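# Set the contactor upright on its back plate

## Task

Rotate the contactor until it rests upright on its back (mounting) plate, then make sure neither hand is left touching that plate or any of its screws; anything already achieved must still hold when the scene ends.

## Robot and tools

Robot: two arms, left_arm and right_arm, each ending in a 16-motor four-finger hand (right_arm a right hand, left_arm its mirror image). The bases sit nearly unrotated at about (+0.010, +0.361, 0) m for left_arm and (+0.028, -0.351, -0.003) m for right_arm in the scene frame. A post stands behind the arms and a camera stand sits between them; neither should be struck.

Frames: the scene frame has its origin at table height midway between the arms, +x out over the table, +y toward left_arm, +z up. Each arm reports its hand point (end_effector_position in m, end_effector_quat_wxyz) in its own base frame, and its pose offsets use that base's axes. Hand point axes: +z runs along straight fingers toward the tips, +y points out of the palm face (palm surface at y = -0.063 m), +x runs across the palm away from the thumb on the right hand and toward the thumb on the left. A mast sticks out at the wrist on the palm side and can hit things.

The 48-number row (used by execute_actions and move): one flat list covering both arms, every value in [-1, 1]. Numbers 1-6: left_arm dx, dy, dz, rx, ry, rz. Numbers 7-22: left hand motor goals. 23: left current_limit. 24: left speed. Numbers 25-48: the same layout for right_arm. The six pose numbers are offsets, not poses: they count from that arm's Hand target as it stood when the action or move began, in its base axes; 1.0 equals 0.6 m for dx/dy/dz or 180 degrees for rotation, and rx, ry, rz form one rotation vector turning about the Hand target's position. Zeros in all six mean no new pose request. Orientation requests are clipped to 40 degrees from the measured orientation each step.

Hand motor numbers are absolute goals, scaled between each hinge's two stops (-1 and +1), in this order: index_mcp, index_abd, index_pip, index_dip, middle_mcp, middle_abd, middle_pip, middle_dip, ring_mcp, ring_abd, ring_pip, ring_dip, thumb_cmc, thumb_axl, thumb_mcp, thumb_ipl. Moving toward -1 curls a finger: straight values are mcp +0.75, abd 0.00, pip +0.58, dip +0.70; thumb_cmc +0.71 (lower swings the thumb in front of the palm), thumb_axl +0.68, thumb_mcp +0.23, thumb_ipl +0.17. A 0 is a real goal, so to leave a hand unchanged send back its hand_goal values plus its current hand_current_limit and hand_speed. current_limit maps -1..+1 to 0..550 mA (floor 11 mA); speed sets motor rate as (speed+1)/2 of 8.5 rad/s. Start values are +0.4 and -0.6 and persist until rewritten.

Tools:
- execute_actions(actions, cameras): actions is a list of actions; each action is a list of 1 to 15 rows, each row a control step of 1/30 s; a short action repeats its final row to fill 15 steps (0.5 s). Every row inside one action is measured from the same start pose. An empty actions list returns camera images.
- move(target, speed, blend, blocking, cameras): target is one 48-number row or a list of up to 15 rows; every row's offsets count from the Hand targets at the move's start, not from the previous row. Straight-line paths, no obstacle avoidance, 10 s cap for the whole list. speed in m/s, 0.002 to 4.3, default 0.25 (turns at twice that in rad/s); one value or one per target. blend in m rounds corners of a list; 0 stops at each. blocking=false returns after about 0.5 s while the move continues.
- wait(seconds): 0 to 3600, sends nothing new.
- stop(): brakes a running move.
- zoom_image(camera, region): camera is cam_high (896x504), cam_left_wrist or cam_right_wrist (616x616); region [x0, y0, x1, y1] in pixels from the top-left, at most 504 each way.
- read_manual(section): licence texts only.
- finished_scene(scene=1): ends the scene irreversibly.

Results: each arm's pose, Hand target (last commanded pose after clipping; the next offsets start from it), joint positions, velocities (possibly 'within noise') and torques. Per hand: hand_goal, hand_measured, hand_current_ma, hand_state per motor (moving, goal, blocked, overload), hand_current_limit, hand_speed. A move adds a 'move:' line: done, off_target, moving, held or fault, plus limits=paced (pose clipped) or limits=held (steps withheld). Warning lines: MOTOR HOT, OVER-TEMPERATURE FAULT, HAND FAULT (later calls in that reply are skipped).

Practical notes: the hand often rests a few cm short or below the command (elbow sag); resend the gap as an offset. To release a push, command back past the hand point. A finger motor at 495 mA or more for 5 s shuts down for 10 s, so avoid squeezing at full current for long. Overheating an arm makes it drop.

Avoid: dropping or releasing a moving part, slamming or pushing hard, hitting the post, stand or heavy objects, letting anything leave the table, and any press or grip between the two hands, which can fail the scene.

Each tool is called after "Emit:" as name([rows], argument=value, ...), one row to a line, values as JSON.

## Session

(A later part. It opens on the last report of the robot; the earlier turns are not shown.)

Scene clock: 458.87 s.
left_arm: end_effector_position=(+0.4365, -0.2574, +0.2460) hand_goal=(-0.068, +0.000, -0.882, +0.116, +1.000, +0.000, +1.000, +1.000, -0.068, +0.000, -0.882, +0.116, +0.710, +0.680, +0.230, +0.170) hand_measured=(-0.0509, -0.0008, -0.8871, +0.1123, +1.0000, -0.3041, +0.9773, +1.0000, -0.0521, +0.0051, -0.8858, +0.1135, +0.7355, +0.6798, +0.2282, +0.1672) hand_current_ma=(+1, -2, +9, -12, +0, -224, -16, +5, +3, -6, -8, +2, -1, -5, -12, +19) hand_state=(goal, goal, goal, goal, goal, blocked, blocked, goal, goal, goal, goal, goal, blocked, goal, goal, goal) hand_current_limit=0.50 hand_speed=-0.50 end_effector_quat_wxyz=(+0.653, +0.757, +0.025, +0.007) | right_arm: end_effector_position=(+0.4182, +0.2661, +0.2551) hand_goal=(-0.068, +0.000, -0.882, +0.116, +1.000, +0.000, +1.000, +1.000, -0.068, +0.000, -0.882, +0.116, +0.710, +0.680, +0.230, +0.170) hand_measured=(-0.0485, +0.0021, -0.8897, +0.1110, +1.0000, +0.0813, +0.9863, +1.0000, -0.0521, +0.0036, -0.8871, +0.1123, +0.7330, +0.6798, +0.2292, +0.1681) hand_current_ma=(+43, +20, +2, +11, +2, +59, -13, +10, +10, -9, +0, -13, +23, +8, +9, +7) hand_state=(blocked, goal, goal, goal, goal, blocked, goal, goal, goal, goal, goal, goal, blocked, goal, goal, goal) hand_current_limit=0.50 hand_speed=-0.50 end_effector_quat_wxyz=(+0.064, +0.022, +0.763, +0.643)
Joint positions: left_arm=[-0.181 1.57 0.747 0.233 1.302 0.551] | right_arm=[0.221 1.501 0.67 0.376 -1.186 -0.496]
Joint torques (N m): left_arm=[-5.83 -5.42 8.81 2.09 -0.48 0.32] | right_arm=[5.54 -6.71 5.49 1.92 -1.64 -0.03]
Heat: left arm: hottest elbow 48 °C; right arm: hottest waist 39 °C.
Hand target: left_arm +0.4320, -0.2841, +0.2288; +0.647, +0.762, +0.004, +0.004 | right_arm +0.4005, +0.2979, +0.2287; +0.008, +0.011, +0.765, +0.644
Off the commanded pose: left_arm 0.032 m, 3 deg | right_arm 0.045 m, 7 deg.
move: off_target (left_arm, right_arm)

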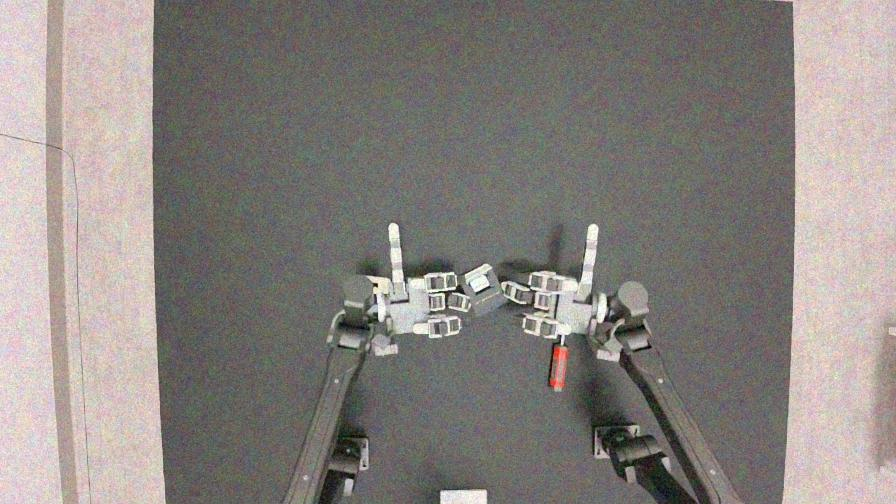

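Emit:
move([
  [0.0,0.05,0,0,0,0, -0.068,0,-0.883,0.116, 1,0,1,1, -0.068,0,-0.883,0.116, 0.71,0.68,0.23,0.17, 0.5,-0.5, 0,-0.06,0,0,0,0, -0.068,0,-0.883,0.116, 1,0,1,1, -0.068,0,-0.883,0.116, 0.71,0.68,0.23,0.17, 0.5,-0.5],
  [0.0,0.11,0.01,0,0,0, -0.068,0,-0.883,0.116, 1,0,1,1, -0.068,0,-0.883,0.116, 0.71,0.68,0.23,0.17, 0.5,-0.5, 0,-0.11,0.01,0,0,0, -0.068,0,-0.883,0.116, 1,0,1,1, -0.068,0,-0.883,0.116, 0.71,0.68,0.23,0.17, 0.5,-0.5],
], speed=[0.03,0.06], cameras=["cam_high"])

Emit:
zoom_image(camera="cam_high", region=[400, 240, 580, 400])

Scene clock: 463.47 s.
left_arm: end_effector_position=(+0.4181, -0.2191, +0.2136) hand_goal=(-0.068, +0.000, -0.882, +0.116, +1.000, +0.000, +1.000, +1.000, -0.068, +0.000, -0.882, +0.116, +0.710, +0.680, +0.230, +0.170) hand_measured=(-0.0509, -0.0008, -0.8871, +0.1135, +1.0000, -0.0096, +0.9735, +0.9977, -0.0533, +0.0051, -0.8858, +0.1135, +0.7355, +0.6809, +0.2282, +0.1672) hand_current_ma=(+23, -8, -5, -3, +10, -25, -13, +9, -13, -6, -10, +9, +6, -7, +15, -10) hand_state=(goal, goal, goal, goal, goal, goal, blocked, goal, goal, goal, goal, goal, blocked, goal, goal, goal) hand_current_limit=0.50 hand_speed=-0.50 end_effector_quat_wxyz=(+0.644, +0.764, +0.026, -0.018) | right_arm: end_effector_position=(+0.3945, +0.2362, +0.2190) hand_goal=(-0.068, +0.000, -0.882, +0.116, +1.000, +0.000, +1.000, +1.000, -0.068, +0.000, -0.882, +0.116, +0.710, +0.680, +0.230, +0.170) hand_measured=(-0.0485, +0.0036, -0.8884, +0.1097, +1.0000, +0.0095, +0.9735, +1.0000, -0.0521, +0.0036, -0.8871, +0.1110, +0.7318, +0.6798, +0.2292, +0.1681) hand_current_ma=(+22, +6, -2, +5, -26, +2, -37, +14, +23, -1, -11, -6, +32, -1, +2, -10) hand_state=(blocked, goal, goal, goal, goal, goal, blocked, goal, goal, goal, goal, goal, blocked, goal, goal, goal) hand_current_limit=0.50 hand_speed=-0.50 end_effector_quat_wxyz=(-0.008, +0.022, +0.768, +0.640)
Joint positions: left_arm=[-0.086 1.591 0.762 -0.252 1.377 1.01] | right_arm=[0.139 1.519 0.666 -0.018 -1.333 -0.815]
Joint torques (N m): left_arm=[-0.32 -9.23 12 0.06 1.39 0.23] | right_arm=[-0.56 -11.93 8.02 1.06 -1.34 -0.28]
Heat: left arm: hottest elbow 48 °C; right arm: hottest waist 39 °C.
Hand target: left_arm +0.4320, -0.2181, +0.2348; +0.647, +0.762, +0.004, +0.004 | right_arm +0.4005, +0.2319, +0.2347; +0.008, +0.011, +0.765, +0.644
Off the commanded pose: left_arm 0.025 m, 4 deg | right_arm 0.017 m, 2 deg.
move: off_target (left_arm, right_arm)

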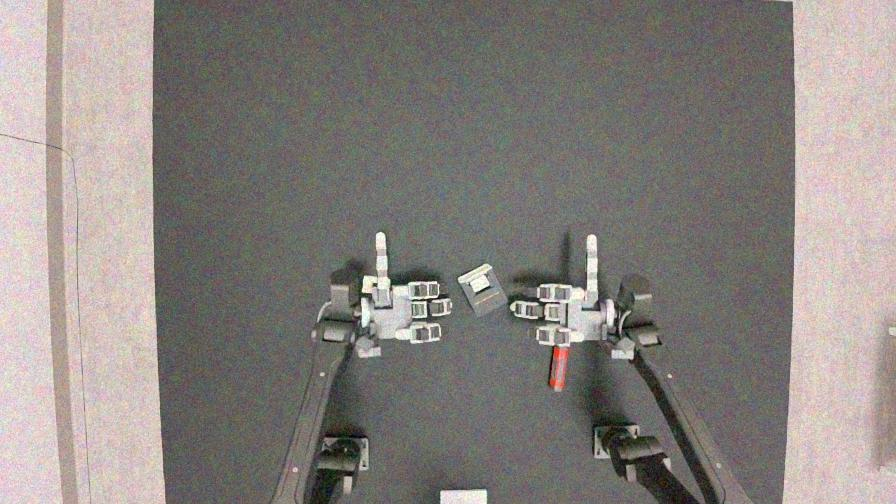

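Scaled by 2.800 from the camera's image (finer frame: 1280x720).

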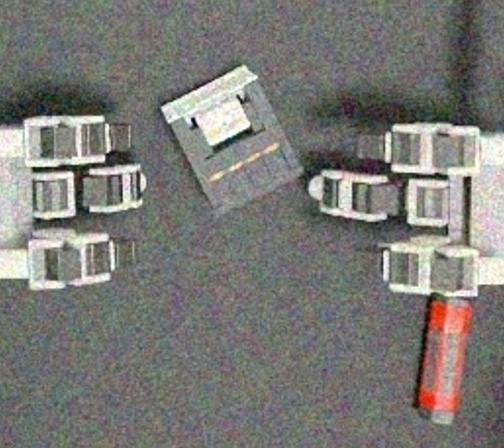

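Emit:
move([
  [0.0,0.0,0.14,0,0,0, -0.068,0,-0.883,0.116, 1,0,1,1, -0.068,0,-0.883,0.116, 0.71,0.68,0.23,0.17, 0.5,-0.5, 0,0,0.16,0,0,0, -0.068,0,-0.883,0.116, 1,0,1,1, -0.068,0,-0.883,0.116, 0.71,0.68,0.23,0.17, 0.5,-0.5],
  [0.0,0.0,0.14,0,0,0, 1,0,1,1, 1,0,1,1, -0.068,0,-0.883,0.116, 0.71,0.68,0.23,0.17, 0.5,-0.5, 0,0,0.16,0,0,0, 1,0,1,1, 1,0,1,1, -0.068,0,-0.883,0.116, 0.71,0.68,0.23,0.17, 0.5,-0.5],
  [-0.003,0.0,-0.035,0,0,0, 1,0,1,1, 1,0,1,1, -0.068,0,-0.883,0.116, 0.71,0.68,0.23,0.17, 0.5,-0.5, 0,0,0.16,0,0,0, 1,0,1,1, 1,0,1,1, -0.068,0,-0.883,0.116, 0.71,0.68,0.23,0.17, 0.5,-0.5],
], speed=0.12, cameras=["cam_high"])

Emit:
zoom_image(camera="cam_high", region=[400, 240, 580, 400])

Scene clock: 470.07 s.
left_arm: end_effector_position=(+0.4283, -0.2209, +0.2082) hand_goal=(+1.000, +0.000, +1.000, +1.000, +1.000, +0.000, +1.000, +1.000, -0.068, +0.000, -0.882, +0.116, +0.710, +0.680, +0.230, +0.170) hand_measured=(+1.0000, -0.0008, +0.9747, +1.0000, +0.9995, -0.0081, +0.9735, +0.9977, -0.0533, +0.0051, -0.8858, +0.1135, +0.7368, +0.6809, +0.2282, +0.1672) hand_current_ma=(+0, -10, +7, +2, +0, +12, +0, +3, +5, -8, -14, +4, +10, +4, -2, -15) hand_state=(goal, goal, blocked, goal, goal, goal, blocked, goal, goal, goal, goal, goal, blocked, goal, goal, goal) hand_current_limit=0.50 hand_speed=-0.50 end_effector_quat_wxyz=(+0.644, +0.765, +0.005, -0.002) | right_arm: end_effector_position=(+0.3902, +0.2357, +0.3017) hand_goal=(+1.000, +0.000, +1.000, +1.000, +1.000, +0.000, +1.000, +1.000, -0.068, +0.000, -0.882, +0.116, +0.710, +0.680, +0.230, +0.170) hand_measured=(+0.9995, +0.0065, +0.9747, +1.0000, +0.9995, +0.0109, +0.9735, +0.9990, -0.0533, +0.0036, -0.8871, +0.1123, +0.7330, +0.6809, +0.2292, +0.1681) hand_current_ma=(+19, +13, -32, +17, -5, +13, -19, -1, +8, -5, -8, -6, +35, -3, +1, -3) hand_state=(goal, goal, blocked, goal, goal, goal, blocked, goal, goal, goal, goal, goal, blocked, goal, goal, goal) hand_current_limit=0.50 hand_speed=-0.50 end_effector_quat_wxyz=(-0.019, +0.030, +0.769, +0.639)
Joint positions: left_arm=[-0.086 1.64 0.805 -0.265 1.377 1.083] | right_arm=[0.139 1.323 0.758 -0.334 -1.334 -0.816]
Joint torques (N m): left_arm=[-0.21 -9.93 7.1 1.18 1.41 -0.11] | right_arm=[-0.5 -10.46 12.48 1.02 -1.34 -0.26]
Heat: left arm: hottest elbow 48 °C; right arm: hottest waist 39 °C.
Hand target: left_arm +0.4302, -0.2181, +0.2138; +0.647, +0.762, +0.004, +0.004 | right_arm +0.4005, +0.2319, +0.3307; +0.008, +0.011, +0.765, +0.644
Off the commanded pose: left_arm 0.007 m, 1 deg | right_arm 0.031 m, 4 deg.
move: off_target (right_arm); target 2's new numbers were sent with left_arm's hand 0.032 m and 4 deg from that target

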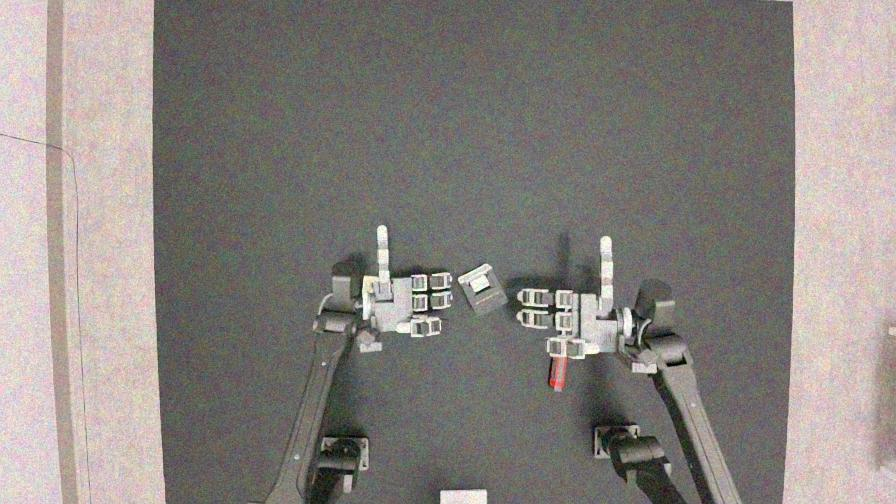

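Scaled by 2.800 from the camera's image (finer frame: 1280x720).

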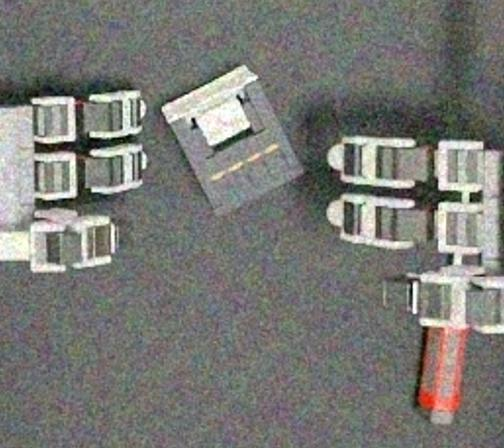

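Emit:
move([
  [-0.012,-0.13,0.008,0,0,0, 1,0,1,1, 1,0,1,1, -0.068,0,-0.883,0.116, 0.71,0.68,0.23,0.17, 0.5,-0.5, 0,0,0,0,0,0, 1,0,1,1, 1,0,1,1, -0.068,0,-0.883,0.116, 0.71,0.68,0.23,0.17, 0.5,-0.5],
], speed=0.05, cameras=["cam_high"])

Emit:
zoom_image(camera="cam_high", region=[400, 240, 580, 400])

Scene clock: 473.17 s.
left_arm: end_effector_position=(+0.4328, -0.2811, +0.2113) hand_goal=(+1.000, +0.000, +1.000, +1.000, +1.000, +0.000, +1.000, +1.000, -0.068, +0.000, -0.882, +0.116, +0.710, +0.680, +0.230, +0.170) hand_measured=(+0.9995, +0.0183, +0.9773, +1.0000, +1.0000, -0.0066, +0.9773, +1.0000, -0.0533, +0.0051, -0.8858, +0.1135, +0.7355, +0.6809, +0.2272, +0.1672) hand_current_ma=(+3, +10, +13, -8, +0, +5, +3, +10, -5, -31, -10, +10, +21, +6, -10, -4) hand_state=(goal, goal, blocked, goal, goal, goal, blocked, goal, goal, goal, goal, goal, blocked, goal, goal, goal) hand_current_limit=0.50 hand_speed=-0.50 end_effector_quat_wxyz=(+0.641, +0.767, +0.022, +0.010) | right_arm: end_effector_position=(+0.3902, +0.2357, +0.3017) hand_goal=(+1.000, +0.000, +1.000, +1.000, +1.000, +0.000, +1.000, +1.000, -0.068, +0.000, -0.882, +0.116, +0.710, +0.680, +0.230, +0.170) hand_measured=(+0.9995, +0.0065, +0.9735, +1.0000, +1.0000, +0.0109, +0.9747, +1.0000, -0.0521, +0.0036, -0.8858, +0.1123, +0.7330, +0.6809, +0.2292, +0.1681) hand_current_ma=(+3, +16, -33, +14, -6, +0, -31, +9, +8, +1, -14, -11, +30, -1, +1, +8) hand_state=(goal, goal, blocked, goal, goal, goal, blocked, goal, goal, goal, goal, goal, blocked, goal, goal, goal) hand_current_limit=0.50 hand_speed=-0.50 end_effector_quat_wxyz=(-0.019, +0.030, +0.769, +0.639)
Joint positions: left_arm=[-0.235 1.646 0.729 0.336 1.24 0.544] | right_arm=[0.139 1.323 0.758 -0.334 -1.334 -0.816]
Joint torques (N m): left_arm=[-4.01 -9.7 7.35 2 1.02 -0.08] | right_arm=[-0.44 -10.46 12.46 1.02 -1.34 -0.25]
Heat: left arm: hottest elbow 48 °C; right arm: hottest waist 39 °C.
Hand target: left_arm +0.4229, -0.2961, +0.2186; +0.647, +0.762, +0.004, +0.004 | right_arm +0.4005, +0.2319, +0.3307; +0.008, +0.011, +0.765, +0.644
Off the commanded pose: left_arm 0.019 m, 2 deg | right_arm 0.031 m, 4 deg.
move: off_target (left_arm)

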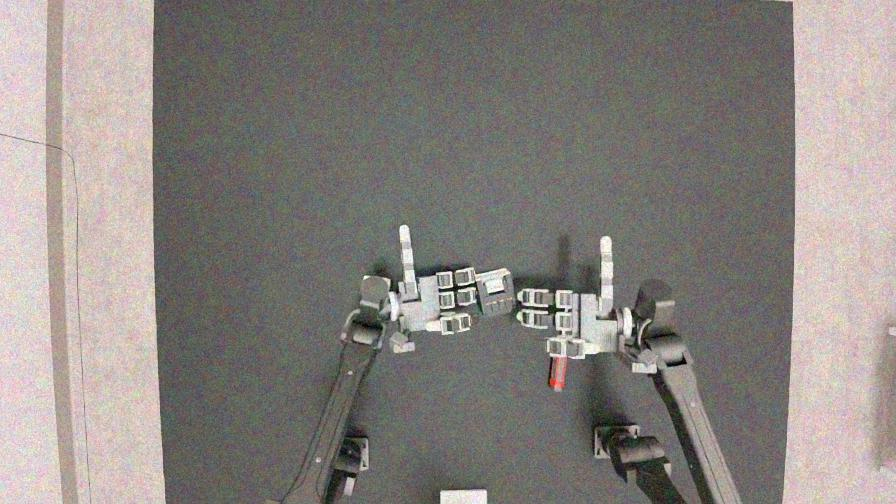

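Scaled by 2.800 from the camera's image (finer frame: 1280x720).

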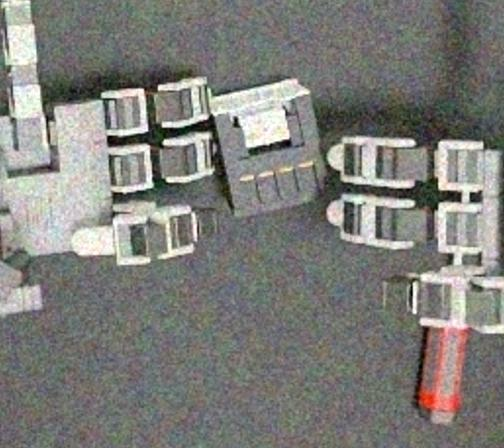

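Emit:
move([
  [0.0,0.02,0,0,0,0, 1,0,1,1, 1,0,1,1, -0.068,0,-0.883,0.116, 0.71,0.68,0.23,0.17, 0.5,-0.5, 0.02,-0.07,0,0,0,0, 1,0,1,1, 1,0,1,1, -0.068,0,-0.883,0.116, 0.71,0.68,0.23,0.17, 0.5,-0.5],
  [0.01,0.1,0,0,0,0, 1,0,1,1, 1,0,1,1, -0.068,0,-0.883,0.116, 0.71,0.68,0.23,0.17, 0.5,-0.5, 0.011,-0.07,-0.185,0,0,0, 1,0,1,1, 1,0,1,1, -0.068,0,-0.883,0.116, 0.71,0.68,0.23,0.17, 0.5,-0.5],
  [0.01,0.1,0,0,0,0, 1,0,1,1, 1,0,1,1, -0.068,0,-0.883,0.116, 0.71,0.68,0.23,0.17, 0.5,-0.5, 0.0,0.06,-0.185,0,0,0, 1,0,1,1, 1,0,1,1, -0.068,0,-0.883,0.116, 0.71,0.68,0.23,0.17, 0.5,-0.5],
], speed=[0.1,0.12,0.06], cameras=["cam_high"])

Emit:
zoom_image(camera="cam_high", region=[400, 240, 580, 400])

Scene clock: 479.77 s.
left_arm: end_effector_position=(+0.4186, -0.2371, +0.1949) hand_goal=(+1.000, +0.000, +1.000, +1.000, +1.000, +0.000, +1.000, +1.000, -0.068, +0.000, -0.882, +0.116, +0.710, +0.680, +0.230, +0.170) hand_measured=(+0.9995, +0.0168, +0.9747, +1.0000, +0.9995, -0.0052, +0.9773, +1.0000, -0.0533, +0.0051, -0.8871, +0.1135, +0.7368, +0.6798, +0.2282, +0.1672) hand_current_ma=(+12, +7, -2, -12, +0, -10, -17, -8, +16, -22, -11, +21, -4, +5, +0, -19) hand_state=(goal, goal, blocked, goal, goal, goal, blocked, goal, goal, goal, goal, goal, blocked, goal, goal, goal) hand_current_limit=0.50 hand_speed=-0.50 end_effector_quat_wxyz=(+0.642, +0.766, +0.025, -0.019) | right_arm: end_effector_position=(+0.4039, +0.2588, +0.2102) hand_goal=(+1.000, +0.000, +1.000, +1.000, +1.000, +0.000, +1.000, +1.000, -0.068, +0.000, -0.882, +0.116, +0.710, +0.680, +0.230, +0.170) hand_measured=(+0.9995, +0.0065, +0.9747, +0.9990, +1.0000, -0.0125, +0.9799, +1.0000, -0.0521, +0.0051, -0.8871, +0.1123, +0.7318, +0.6809, +0.2282, +0.1691) hand_current_ma=(+0, +10, -31, +16, +5, -6, -25, +11, +10, +0, -12, -2, +38, +6, +15, +7) hand_state=(goal, goal, blocked, goal, goal, goal, goal, goal, goal, goal, goal, goal, blocked, goal, goal, goal) hand_current_limit=0.50 hand_speed=-0.50 end_effector_quat_wxyz=(+0.000, +0.029, +0.768, +0.640)
Joint positions: left_arm=[-0.131 1.637 0.727 -0.017 1.351 0.853] | right_arm=[0.198 1.57 0.649 0.249 -1.274 -0.613]
Joint torques (N m): left_arm=[0.73 -10.64 10.48 0.14 1.35 0.18] | right_arm=[1.38 -11.58 6.3 2.93 -0.7 -0.04]
Heat: left arm: hottest elbow 48 °C; right arm: hottest waist 39 °C.
Hand target: left_arm +0.4290, -0.2361, +0.2186; +0.647, +0.762, +0.004, +0.004 | right_arm +0.4005, +0.2679, +0.2197; +0.008, +0.011, +0.765, +0.644
Off the commanded pose: left_arm 0.026 m, 4 deg | right_arm 0.014 m, 2 deg.
move: off_target (left_arm, right_arm)

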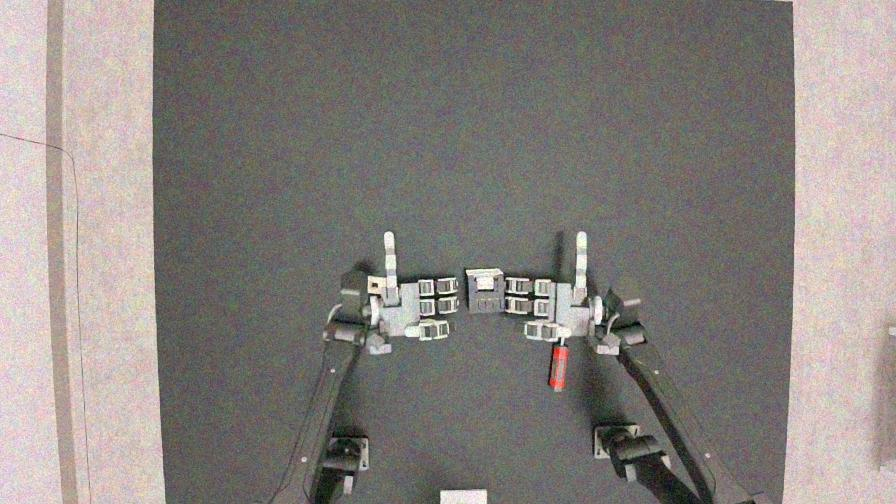

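Scaled by 2.800 from the camera's image (finer frame: 1280x720).

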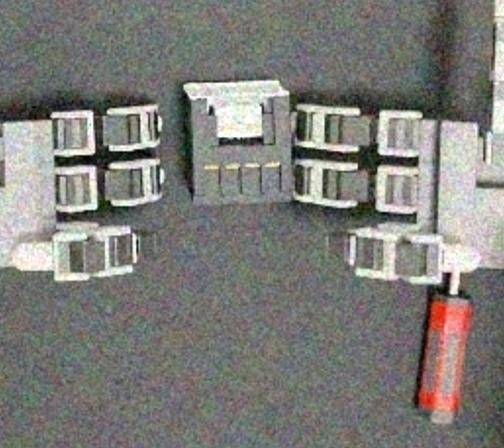

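Emit:
move([
  [0,0.01,0.03,0,0,0, 1,0,1,1, 1,0,1,1, -0.068,0,-0.883,0.116, 0.71,0.68,0.23,0.17, 0.5,-0.5, 0.0,-0.05,0,0,0,0, 1,0,1,1, 1,0,1,1, -0.068,0,-0.883,0.116, 0.71,0.68,0.23,0.17, 0.5,-0.5],
  [0.0,0.01,0.15,0,0,0, 1,0,1,1, 1,0,1,1, -0.068,0,-0.883,0.116, 0.71,0.68,0.23,0.17, 0.5,-0.5, 0.007,-0.05,0.15,0,0,0, 1,0,1,1, 1,0,1,1, -0.068,0,-0.883,0.116, 0.71,0.68,0.23,0.17, 0.5,-0.5],
  [0.0,0.01,0.15,0,0,0, -0.068,0,-0.883,0.116, 1,0,1,1, -0.068,0,-0.883,0.116, 0.71,0.68,0.23,0.17, 0.5,-0.5, 0.007,-0.05,0.15,0,0,0, -0.068,0,-0.883,0.116, 1,0,1,1, -0.068,0,-0.883,0.116, 0.71,0.68,0.23,0.17, 0.5,-0.5],
  [-0.017,0.01,-0.003,0,0,0, -0.068,0,-0.883,0.116, 1,0,1,1, -0.068,0,-0.883,0.116, 0.71,0.68,0.23,0.17, 0.5,-0.5, 0.007,-0.05,-0.005,0,0,0, -0.068,0,-0.883,0.116, 1,0,1,1, -0.068,0,-0.883,0.116, 0.71,0.68,0.23,0.17, 0.5,-0.5],
], speed=[0.08,0.12,0.12,0.12], cameras=["cam_high"])

Emit:
zoom_image(camera="cam_high", region=[400, 240, 580, 400])

Scene clock: 487.67 s.
left_arm: end_effector_position=(+0.4172, -0.2320, +0.2122) hand_goal=(-0.068, +0.000, -0.882, +0.116, +1.000, +0.000, +1.000, +1.000, -0.068, +0.000, -0.882, +0.116, +0.710, +0.680, +0.230, +0.170) hand_measured=(-0.0497, +0.0124, -0.8884, +0.1123, +1.0000, -0.0052, +0.9773, +1.0000, -0.0533, +0.0051, -0.8871, +0.1135, +0.7368, +0.6809, +0.2282, +0.1672) hand_current_ma=(+13, +12, +4, +14, +15, +4, +6, +4, +1, -9, -6, +4, +6, +12, -2, -12) hand_state=(goal, goal, goal, goal, goal, goal, blocked, goal, goal, goal, goal, goal, blocked, goal, goal, goal) hand_current_limit=0.50 hand_speed=-0.50 end_effector_quat_wxyz=(+0.644, +0.765, +0.005, -0.001) | right_arm: end_effector_position=(+0.4014, +0.2425, +0.2147) hand_goal=(-0.068, +0.000, -0.882, +0.116, +1.000, +0.000, +1.000, +1.000, -0.068, +0.000, -0.882, +0.116, +0.710, +0.680, +0.230, +0.170) hand_measured=(-0.0473, +0.0065, -0.8897, +0.1097, +1.0000, -0.0096, +0.9760, +0.9990, -0.0521, +0.0051, -0.8858, +0.1135, +0.7330, +0.6809, +0.2292, +0.1681) hand_current_ma=(+24, +15, +4, +8, -5, -17, -35, +15, +2, +6, -13, -10, +17, +2, +11, -2) hand_state=(blocked, goal, goal, goal, goal, goal, blocked, goal, goal, goal, goal, goal, blocked, goal, goal, goal) hand_current_limit=0.50 hand_speed=-0.50 end_effector_quat_wxyz=(+0.003, +0.009, +0.768, +0.640)
Joint positions: left_arm=[-0.117 1.603 0.75 -0.108 1.361 0.942] | right_arm=[0.152 1.556 0.683 0.041 -1.324 -0.809]
Joint torques (N m): left_arm=[-0.44 -9.93 7.2 1.42 1.24 -0.14] | right_arm=[-0.32 -10.58 5.87 2.45 -1.29 -0.05]
Heat: left arm: hottest elbow 48 °C; right arm: hottest waist 39 °C.
Hand target: left_arm +0.4188, -0.2301, +0.2168; +0.647, +0.762, +0.004, +0.004 | right_arm +0.4047, +0.2379, +0.2167; +0.008, +0.011, +0.765, +0.644
Off the commanded pose: left_arm 0.005 m, 1 deg | right_arm 0.006 m, 1 deg.
move: done; target 3's new numbers were sent with left_arm's hand 0.033 m and 4 deg from that target

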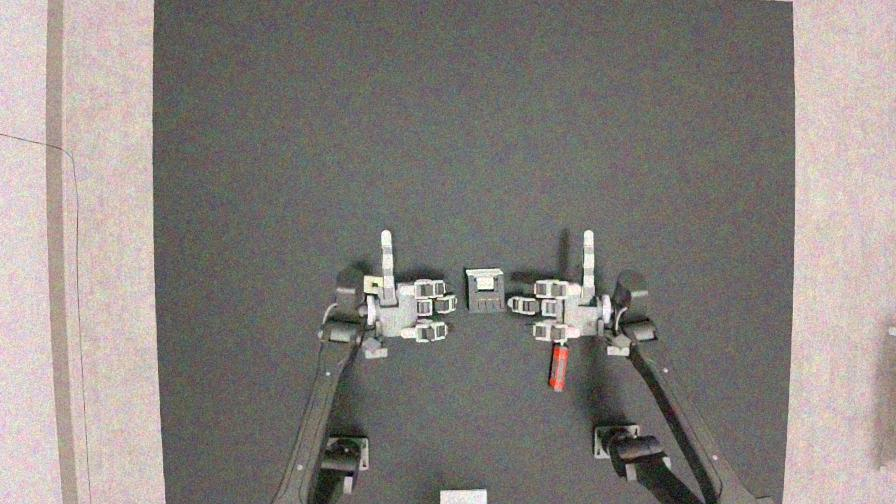

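Scaled by 2.800 from the camera's image (finer frame: 1280x720).

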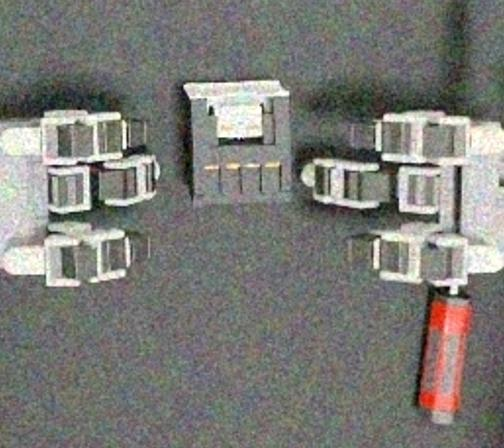

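Emit:
move([
  [-0.012,-0.045,0.01,0,0,0, -0.068,0,-0.883,0.116, 1,0,1,1, -0.068,0,-0.883,0.116, 0.71,0.68,0.23,0.17, 0.5,-0.5, -0.006,0.025,0.01,0,0,0, -0.068,0,-0.883,0.116, 1,0,1,1, -0.068,0,-0.883,0.116, 0.71,0.68,0.23,0.17, 0.5,-0.5],
  [-0.02,-0.085,0.01,0,0,0, -0.068,0,-0.883,0.116, 1,0,1,1, -0.068,0,-0.883,0.116, 0.71,0.68,0.23,0.17, 0.5,-0.5, -0.02,0.085,0.01,0,0,0, -0.068,0,-0.883,0.116, 1,0,1,1, -0.068,0,-0.883,0.116, 0.71,0.68,0.23,0.17, 0.5,-0.5],
], speed=[0.06,0.05], cameras=["cam_high"])

Emit:
zoom_image(camera="cam_high", region=[400, 240, 580, 400])

Scene clock: 490.77 s.
left_arm: end_effector_position=(+0.4182, -0.2568, +0.2113) hand_goal=(-0.068, +0.000, -0.882, +0.116, +1.000, +0.000, +1.000, +1.000, -0.068, +0.000, -0.882, +0.116, +0.710, +0.680, +0.230, +0.170) hand_measured=(-0.0497, +0.0109, -0.8884, +0.1123, +1.0000, -0.0125, +0.9876, +1.0000, -0.0533, +0.0051, -0.8858, +0.1135, +0.7355, +0.6798, +0.2282, +0.1672) hand_current_ma=(+16, -11, +11, -13, +22, +10, -5, +14, +6, -8, +1, +0, +27, +14, -2, -6) hand_state=(goal, goal, goal, goal, goal, goal, goal, goal, goal, goal, goal, goal, blocked, goal, goal, goal) hand_current_limit=0.50 hand_speed=-0.50 end_effector_quat_wxyz=(+0.642, +0.766, +0.036, +0.005) | right_arm: end_effector_position=(+0.4058, +0.2608, +0.2156) hand_goal=(-0.068, +0.000, -0.882, +0.116, +1.000, +0.000, +1.000, +1.000, -0.068, +0.000, -0.882, +0.116, +0.710, +0.680, +0.230, +0.170) hand_measured=(-0.0473, +0.0080, -0.8897, +0.1097, +1.0000, -0.0301, +0.9901, +1.0000, -0.0521, +0.0036, -0.8858, +0.1123, +0.7330, +0.6809, +0.2292, +0.1681) hand_current_ma=(+30, +14, +2, -6, -8, -23, +0, +11, +5, -2, -21, +0, +17, +0, +2, +5) hand_state=(blocked, goal, goal, goal, goal, blocked, goal, goal, goal, goal, goal, goal, blocked, goal, goal, goal) hand_current_limit=0.50 hand_speed=-0.50 end_effector_quat_wxyz=(+0.009, +0.045, +0.766, +0.641)
Joint positions: left_arm=[-0.187 1.594 0.672 0.285 1.273 0.575] | right_arm=[0.21 1.553 0.624 0.352 -1.236 -0.506]
Joint torques (N m): left_arm=[-6.24 -9.29 7.95 2.19 0.65 -0.04] | right_arm=[5.3 -10.64 6.48 3.15 -0.2 -0.15]
Heat: left arm: hottest elbow 48 °C; right arm: hottest waist 39 °C.
Hand target: left_arm +0.4067, -0.2811, +0.2228; +0.647, +0.762, +0.004, +0.004 | right_arm +0.3927, +0.2889, +0.2227; +0.008, +0.011, +0.765, +0.644
Off the commanded pose: left_arm 0.029 m, 4 deg | right_arm 0.032 m, 4 deg.
move: off_target (left_arm, right_arm)

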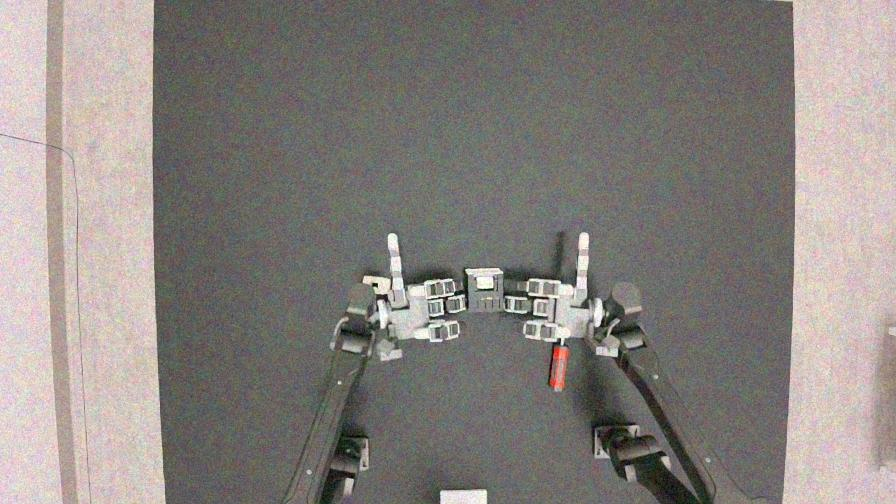

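Scaled by 2.800 from the camera's image (finer frame: 1280x720).

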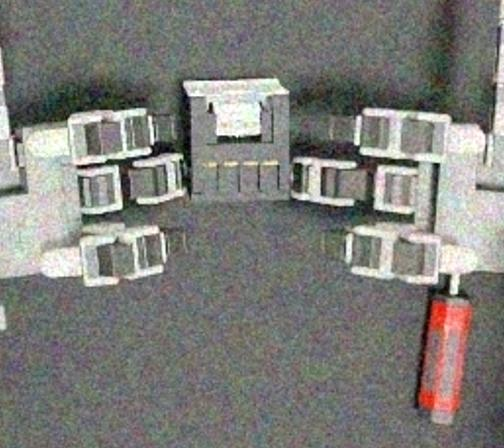

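Emit:
move(target=[0,-0.01,0.07,0,0,0, -0.068,0,-0.883,0.116, 1,0,1,1, -0.068,0,-0.883,0.116, 0.71,0.68,0.23,0.17, 0.5,-0.5, 0,0.01,0.07,0,0,0, -0.068,0,-0.883,0.116, 1,0,1,1, -0.068,0,-0.883,0.116, 0.71,0.68,0.23,0.17, 0.5,-0.5], speed=0.05, cameras=["cam_high"])

Emit:
zoom_image(camera="cam_high", region=[400, 240, 580, 400])

Scene clock: 492.90 s.
left_arm: end_effector_position=(+0.4186, -0.2563, +0.2258) hand_goal=(-0.068, +0.000, -0.882, +0.116, +1.000, +0.000, +1.000, +1.000, -0.068, +0.000, -0.882, +0.116, +0.710, +0.680, +0.230, +0.170) hand_measured=(-0.0497, +0.0109, -0.8884, +0.1123, +1.0000, +0.0007, +0.9901, +1.0000, -0.0533, +0.0036, -0.8858, +0.1135, +0.7368, +0.6798, +0.2282, +0.1672) hand_current_ma=(+22, +15, +11, -10, -3, -12, -10, +10, +10, -3, -12, +15, +2, +6, +1, -23) hand_state=(goal, goal, goal, goal, goal, goal, goal, goal, goal, goal, goal, goal, blocked, goal, goal, goal) hand_current_limit=0.50 hand_speed=-0.50 end_effector_quat_wxyz=(+0.633, +0.773, +0.052, +0.010) | right_arm: end_effector_position=(+0.3995, +0.2709, +0.2287) hand_goal=(-0.068, +0.000, -0.882, +0.116, +1.000, +0.000, +1.000, +1.000, -0.068, +0.000, -0.882, +0.116, +0.710, +0.680, +0.230, +0.170) hand_measured=(-0.0473, +0.0065, -0.8897, +0.1097, +1.0000, -0.0198, +0.9889, +1.0000, -0.0533, +0.0021, -0.8871, +0.1123, +0.7318, +0.6798, +0.2292, +0.1681) hand_current_ma=(+19, +22, +5, -2, +0, -13, +0, +4, -3, -4, -10, -5, +17, +17, -6, +3) hand_state=(blocked, goal, goal, goal, goal, blocked, goal, goal, goal, goal, goal, goal, blocked, goal, goal, goal) hand_current_limit=0.50 hand_speed=-0.50 end_effector_quat_wxyz=(+0.004, +0.053, +0.773, +0.632)
Joint positions: left_arm=[-0.189 1.528 0.672 0.209 1.234 0.569] | right_arm=[0.239 1.488 0.624 0.277 -1.199 -0.493]
Joint torques (N m): left_arm=[-6.65 -11.34 11.54 0.79 1.89 -0.27] | right_arm=[3.96 -13.86 10.14 1.81 -1.27 0.03]
Heat: left arm: hottest elbow 48 °C; right arm: hottest waist 39 °C.
Hand target: left_arm +0.4068, -0.2871, +0.2648; +0.647, +0.762, +0.004, +0.004 | right_arm +0.3927, +0.2949, +0.2647; +0.008, +0.011, +0.765, +0.644
Off the commanded pose: left_arm 0.051 m, 6 deg | right_arm 0.044 m, 5 deg.
move: off_target (left_arm, right_arm)

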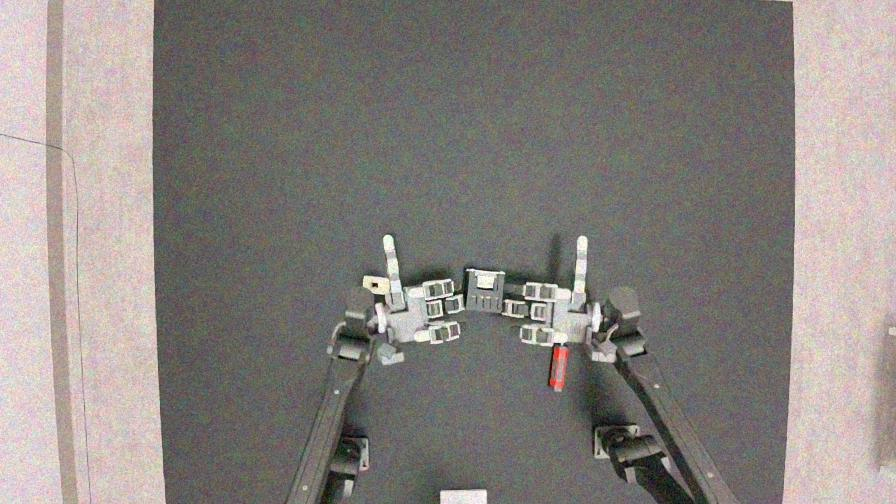

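Scaled by 2.800 from the camera's image (finer frame: 1280x720).

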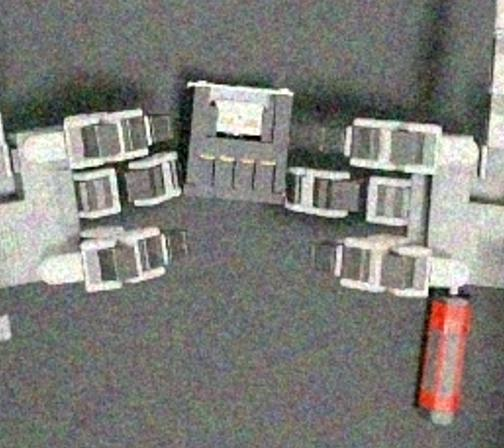

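Emit:
move(target=[0.015,-0.004,0.04,0,0,0, -0.068,0,-0.883,0.116, 1,0,1,1, -0.068,0,-0.883,0.116, 0.71,0.68,0.23,0.17, 0.5,-0.5, 0.018,0.004,0.04,0,0,0, -0.068,0,-0.883,0.116, 1,0,1,1, -0.068,0,-0.883,0.116, 0.71,0.68,0.23,0.17, 0.5,-0.5], speed=0.05, cameras=["cam_high"])

Emit:
zoom_image(camera="cam_high", region=[400, 240, 580, 400])

Scene clock: 494.43 s.
left_arm: end_effector_position=(+0.4160, -0.2571, +0.2354) hand_goal=(-0.068, +0.000, -0.882, +0.116, +1.000, +0.000, +1.000, +1.000, -0.068, +0.000, -0.882, +0.116, +0.710, +0.680, +0.230, +0.170) hand_measured=(-0.0497, +0.0109, -0.8884, +0.1123, +1.0000, +0.0197, +0.9889, +1.0000, -0.0533, +0.0036, -0.8858, +0.1135, +0.7368, +0.6809, +0.2282, +0.1672) hand_current_ma=(+14, +5, +0, -5, -12, +1, +5, -7, +5, +1, +0, +5, +22, +7, +13, -4) hand_state=(goal, goal, goal, goal, goal, blocked, goal, goal, goal, goal, goal, goal, blocked, goal, goal, goal) hand_current_limit=0.50 hand_speed=-0.50 end_effector_quat_wxyz=(+0.629, +0.775, +0.061, -0.002) | right_arm: end_effector_position=(+0.4021, +0.2728, +0.2385) hand_goal=(-0.068, +0.000, -0.882, +0.116, +1.000, +0.000, +1.000, +1.000, -0.068, +0.000, -0.882, +0.116, +0.710, +0.680, +0.230, +0.170) hand_measured=(-0.0485, +0.0080, -0.8897, +0.1097, +1.0000, -0.0198, +0.9901, +1.0000, -0.0521, +0.0036, -0.8858, +0.1123, +0.7318, +0.6809, +0.2292, +0.1681) hand_current_ma=(+37, +14, +12, +5, -4, -18, -9, +1, +2, -8, -1, -5, +22, -2, +16, +9) hand_state=(blocked, goal, goal, goal, goal, blocked, goal, goal, goal, goal, goal, goal, blocked, goal, goal, goal) hand_current_limit=0.50 hand_speed=-0.50 end_effector_quat_wxyz=(-0.011, +0.064, +0.776, +0.628)
Joint positions: left_arm=[-0.192 1.488 0.678 0.134 1.232 0.567] | right_arm=[0.242 1.456 0.646 0.191 -1.199 -0.487]
Joint torques (N m): left_arm=[-5.48 -11.22 15.38 0.62 2.04 -0.23] | right_arm=[3.55 -13.51 13.15 1.87 -1.4 -0.05]
Heat: left arm: hottest elbow 48 °C; right arm: hottest waist 39 °C.
Hand target: left_arm +0.4158, -0.2895, +0.2888; +0.647, +0.762, +0.004, +0.004 | right_arm +0.4035, +0.2973, +0.2886; +0.008, +0.011, +0.765, +0.644
Off the commanded pose: left_arm 0.063 m, 7 deg | right_arm 0.056 m, 7 deg.
move: off_target (left_arm, right_arm)

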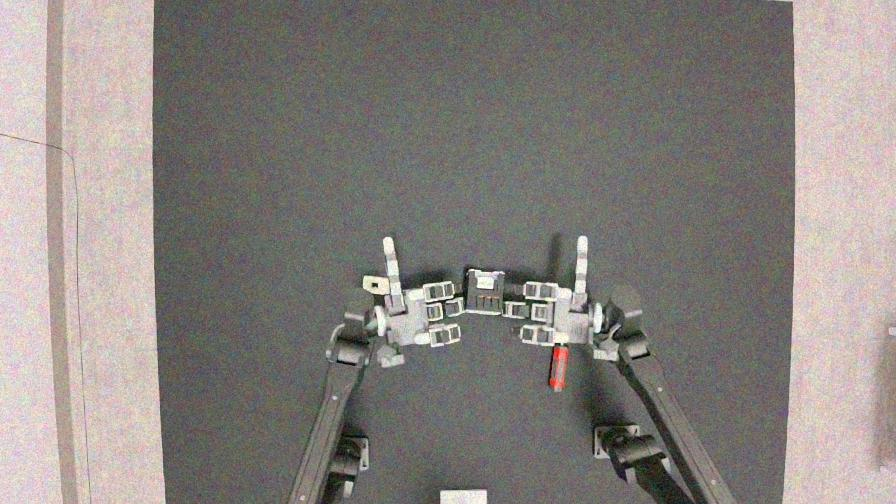

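Scaled by 2.800 from the camera's image (finer frame: 1280x720).

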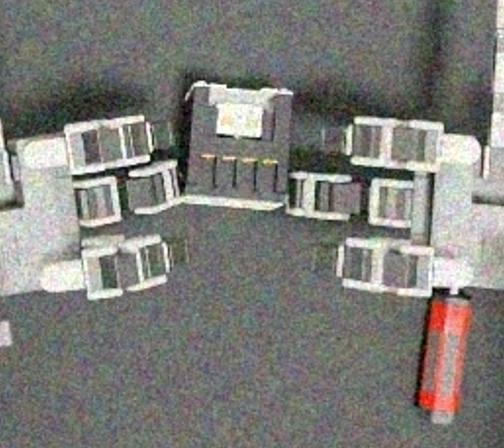

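Emit:
move(target=[0.02,-0.004,0.04,0,0,0, -0.068,0,-0.883,0.116, 1,0,1,1, -0.068,0,-0.883,0.116, 0.71,0.68,0.23,0.17, 0.5,-0.5, 0.02,0.004,0.04,0,0,0, -0.068,0,-0.883,0.116, 1,0,1,1, -0.068,0,-0.883,0.116, 0.71,0.68,0.23,0.17, 0.5,-0.5], speed=0.05, cameras=["cam_high"])

Emit:
zoom_image(camera="cam_high", region=[400, 240, 580, 400])

Scene clock: 496.03 s.
left_arm: end_effector_position=(+0.4309, -0.2596, +0.2558) hand_goal=(-0.068, +0.000, -0.882, +0.116, +1.000, +0.000, +1.000, +1.000, -0.068, +0.000, -0.882, +0.116, +0.710, +0.680, +0.230, +0.170) hand_measured=(-0.0509, +0.0109, -0.8884, +0.1123, +1.0000, +0.0402, +0.9927, +1.0000, -0.0533, +0.0036, -0.8858, +0.1135, +0.7355, +0.6809, +0.2282, +0.1672) hand_current_ma=(+13, -13, +10, -15, -9, +21, -8, +0, +10, +2, -8, +20, +4, -1, -9, +2) hand_state=(goal, goal, goal, goal, goal, blocked, goal, goal, goal, goal, goal, goal, blocked, goal, goal, goal) hand_current_limit=0.50 hand_speed=-0.50 end_effector_quat_wxyz=(+0.627, +0.777, +0.065, +0.000) | right_arm: end_effector_position=(+0.4149, +0.2745, +0.2579) hand_goal=(-0.068, +0.000, -0.882, +0.116, +1.000, +0.000, +1.000, +1.000, -0.068, +0.000, -0.882, +0.116, +0.710, +0.680, +0.230, +0.170) hand_measured=(-0.0473, +0.0065, -0.8897, +0.1097, +1.0000, -0.0213, +0.9914, +1.0000, -0.0521, +0.0036, -0.8871, +0.1123, +0.7330, +0.6809, +0.2292, +0.1681) hand_current_ma=(+35, +3, -8, +13, -5, -18, -4, +11, +10, -3, -19, -13, +36, -6, +10, +12) hand_state=(blocked, goal, goal, goal, goal, blocked, goal, goal, goal, goal, goal, goal, blocked, goal, goal, goal) hand_current_limit=0.50 hand_speed=-0.50 end_effector_quat_wxyz=(-0.014, +0.069, +0.776, +0.627)
Joint positions: left_arm=[-0.192 1.47 0.738 0.052 1.222 0.567] | right_arm=[0.239 1.436 0.701 0.105 -1.199 -0.487]
Joint torques (N m): left_arm=[-5.89 -10.75 15.87 0.87 2.48 -0.23] | right_arm=[3.66 -13.45 14.17 1.98 -1.55 -0.09]
Heat: left arm: hottest elbow 48 °C; right arm: hottest waist 39 °C.
Hand target: left_arm +0.4278, -0.2919, +0.3128; +0.647, +0.762, +0.004, +0.004 | right_arm +0.4155, +0.2997, +0.3127; +0.008, +0.011, +0.765, +0.644
Off the commanded pose: left_arm 0.066 m, 8 deg | right_arm 0.060 m, 7 deg.
move: off_target (left_arm, right_arm)

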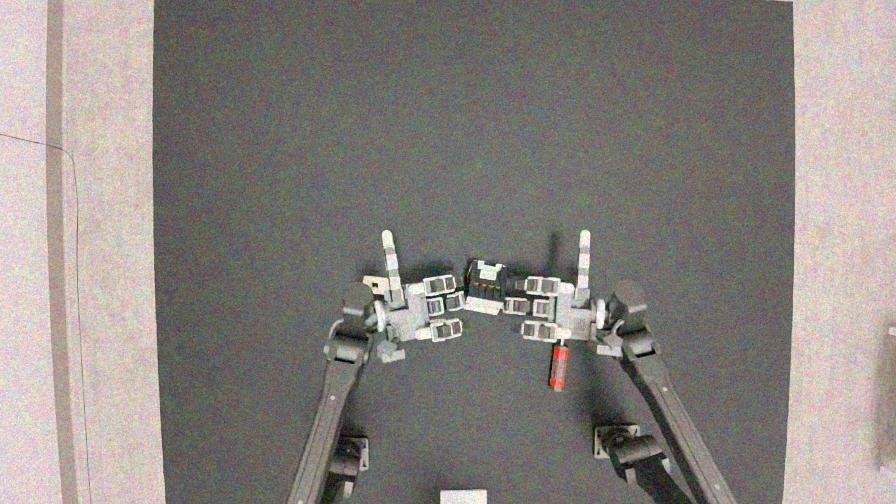

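Scaled by 2.800 from the camera's image (finer frame: 1280x720).

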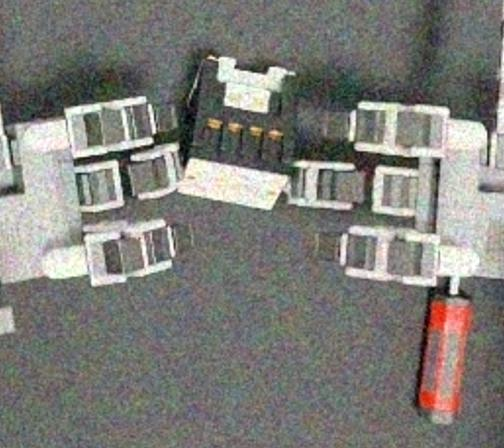

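Emit:
move(target=[0.025,-0.004,0.025,0,0,0, -0.068,0,-0.883,0.116, 1,0,1,1, -0.068,0,-0.883,0.116, 0.71,0.68,0.23,0.17, 0.5,-0.5, 0.04,0.004,0.025,0,0,0, -0.068,0,-0.883,0.116, 1,0,1,1, -0.068,0,-0.883,0.116, 0.71,0.68,0.23,0.17, 0.5,-0.5], speed=0.05, cameras=["cam_high"])

Emit:
zoom_image(camera="cam_high", region=[400, 240, 580, 400])

Scene clock: 497.53 s.
left_arm: end_effector_position=(+0.4444, -0.2614, +0.2705) hand_goal=(-0.068, +0.000, -0.882, +0.116, +1.000, +0.000, +1.000, +1.000, -0.068, +0.000, -0.882, +0.116, +0.710, +0.680, +0.230, +0.170) hand_measured=(-0.0509, +0.0095, -0.8884, +0.1123, +1.0000, +0.0974, +0.9876, +1.0000, -0.0545, +0.0036, -0.8871, +0.1135, +0.7368, +0.6809, +0.2272, +0.1672) hand_current_ma=(+13, -5, +0, -8, -2, +29, +10, -1, -1, -11, +4, +14, +16, -6, +11, -1) hand_state=(goal, goal, goal, goal, goal, blocked, goal, goal, goal, goal, goal, goal, blocked, goal, goal, goal) hand_current_limit=0.50 hand_speed=-0.50 end_effector_quat_wxyz=(+0.626, +0.777, +0.067, +0.001) | right_arm: end_effector_position=(+0.4308, +0.2748, +0.2669) hand_goal=(-0.068, +0.000, -0.882, +0.116, +1.000, +0.000, +1.000, +1.000, -0.068, +0.000, -0.882, +0.116, +0.710, +0.680, +0.230, +0.170) hand_measured=(-0.0485, +0.0051, -0.8884, +0.1084, +1.0000, -0.0301, +0.9927, +1.0000, -0.0521, +0.0036, -0.8858, +0.1123, +0.7318, +0.6809, +0.2292, +0.1691) hand_current_ma=(+34, +13, -6, +9, -5, -21, -13, -3, +15, -3, +0, +1, +18, +8, +19, +1) hand_state=(blocked, goal, goal, goal, goal, blocked, goal, goal, goal, goal, goal, goal, blocked, goal, goal, goal) hand_current_limit=0.50 hand_speed=-0.50 end_effector_quat_wxyz=(-0.026, +0.080, +0.776, +0.625)
Joint positions: left_arm=[-0.19 1.47 0.79 -0.001 1.22 0.566] | right_arm=[0.231 1.447 0.756 0.03 -1.207 -0.484]
Joint torques (N m): left_arm=[-5.66 -10.4 16.99 0.88 2.75 -0.21] | right_arm=[3.25 -12.28 16.68 2.5 -1.6 -0.26]
Heat: left arm: hottest elbow 49 °C; right arm: hottest waist 39 °C.
Hand target: left_arm +0.4427, -0.2943, +0.3278; +0.647, +0.762, +0.004, +0.004 | right_arm +0.4395, +0.3021, +0.3277; +0.008, +0.011, +0.765, +0.644
Off the commanded pose: left_arm 0.066 m, 8 deg | right_arm 0.067 m, 9 deg.
move: off_target (left_arm, right_arm)

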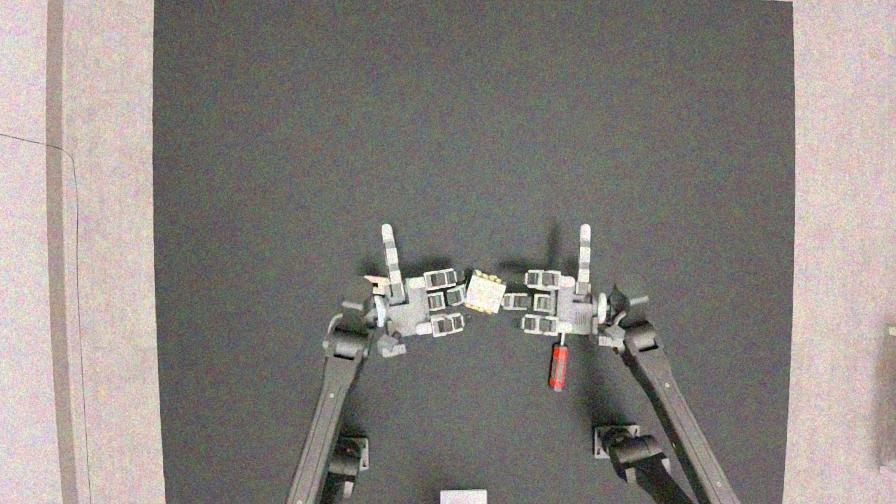

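Scaled by 2.800 from the camera's image (finer frame: 1280x720).

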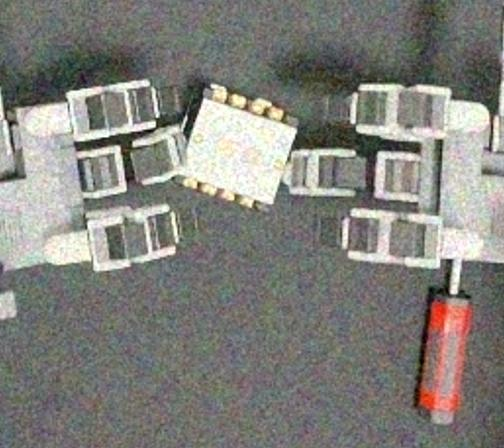

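Emit:
move(target=[0.0,0,-0.09,0,0,0, -0.068,0,-0.883,0.116, 1,0,1,1, -0.068,0,-0.883,0.116, 0.71,0.68,0.23,0.17, 0.5,-0.5, 0.0,0.0,-0.09,0,0,0, -0.068,0,-0.883,0.116, 1,0,1,1, -0.068,0,-0.883,0.116, 0.71,0.68,0.23,0.17, 0.5,-0.5], speed=0.03, cameras=["cam_high"])

Emit:
zoom_image(camera="cam_high", region=[400, 240, 580, 400])

Scene clock: 500.57 s.
left_arm: end_effector_position=(+0.4558, -0.2582, +0.2660) hand_goal=(-0.068, +0.000, -0.882, +0.116, +1.000, +0.000, +1.000, +1.000, -0.068, +0.000, -0.882, +0.116, +0.710, +0.680, +0.230, +0.170) hand_measured=(-0.0509, +0.0095, -0.8871, +0.1123, +1.0000, +0.0974, +0.9863, +1.0000, -0.0545, +0.0036, -0.8871, +0.1135, +0.7355, +0.6798, +0.2272, +0.1672) hand_current_ma=(+10, -1, -3, -6, +5, +19, +3, +2, -8, -22, -7, +0, +13, +0, -6, -6) hand_state=(goal, goal, goal, goal, goal, blocked, goal, goal, goal, goal, goal, goal, blocked, goal, goal, goal) hand_current_limit=0.50 hand_speed=-0.50 end_effector_quat_wxyz=(+0.635, +0.771, +0.042, +0.039) | right_arm: end_effector_position=(+0.4342, +0.2770, +0.2606) hand_goal=(-0.068, +0.000, -0.882, +0.116, +1.000, +0.000, +1.000, +1.000, -0.068, +0.000, -0.882, +0.116, +0.710, +0.680, +0.230, +0.170) hand_measured=(-0.0473, +0.0065, -0.8897, +0.1097, +1.0000, -0.0902, +0.9863, +1.0000, -0.0521, +0.0036, -0.8871, +0.1110, +0.7318, +0.6809, +0.2292, +0.1681) hand_current_ma=(+40, +10, -2, +9, +3, -74, -14, +15, +14, -7, -8, -12, +0, +14, -5, +0) hand_state=(blocked, goal, goal, goal, goal, blocked, goal, goal, goal, goal, goal, goal, blocked, goal, goal, goal) hand_current_limit=0.50 hand_speed=-0.50 end_effector_quat_wxyz=(-0.013, +0.051, +0.767, +0.639)
Joint positions: left_arm=[-0.18 1.527 0.796 0.14 1.22 0.567] | right_arm=[0.231 1.507 0.758 0.153 -1.239 -0.484]
Joint torques (N m): left_arm=[-6.95 -7.41 11.29 1.22 2.57 -0.11] | right_arm=[3.49 -8.88 11.63 3.52 0.03 -0.31]
Heat: left arm: hottest elbow 49 °C; right arm: hottest waist 39 °C.
Hand target: left_arm +0.4427, -0.2943, +0.2738; +0.647, +0.762, +0.004, +0.004 | right_arm +0.4395, +0.3021, +0.2737; +0.008, +0.011, +0.765, +0.644
Off the commanded pose: left_arm 0.039 m, 6 deg | right_arm 0.029 m, 5 deg.
move: off_target (left_arm, right_arm)

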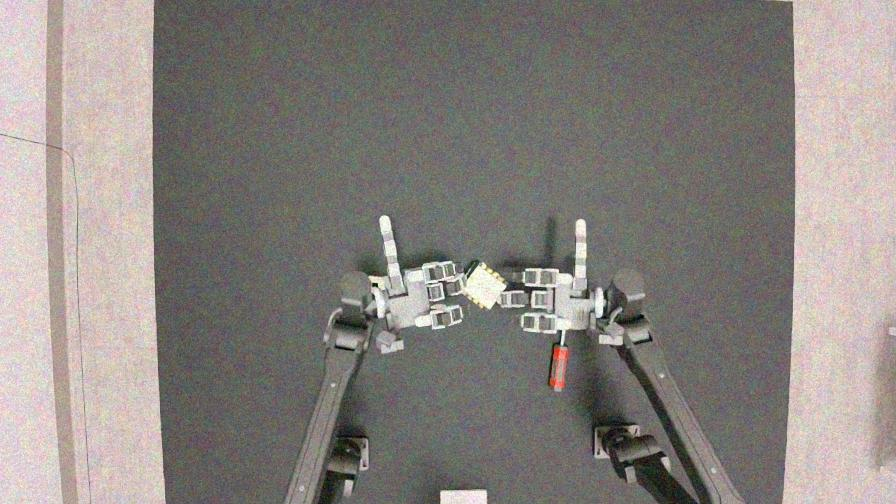

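Scaled by 2.800 from the camera's image (finer frame: 1280x720).

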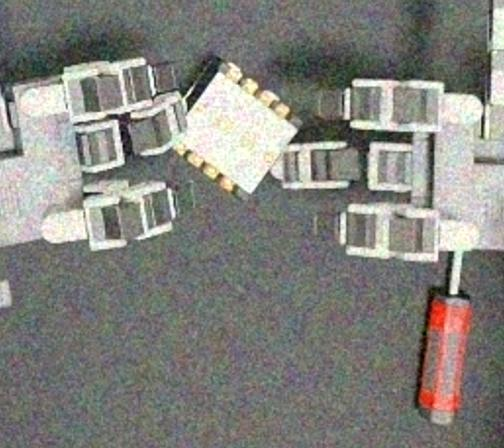

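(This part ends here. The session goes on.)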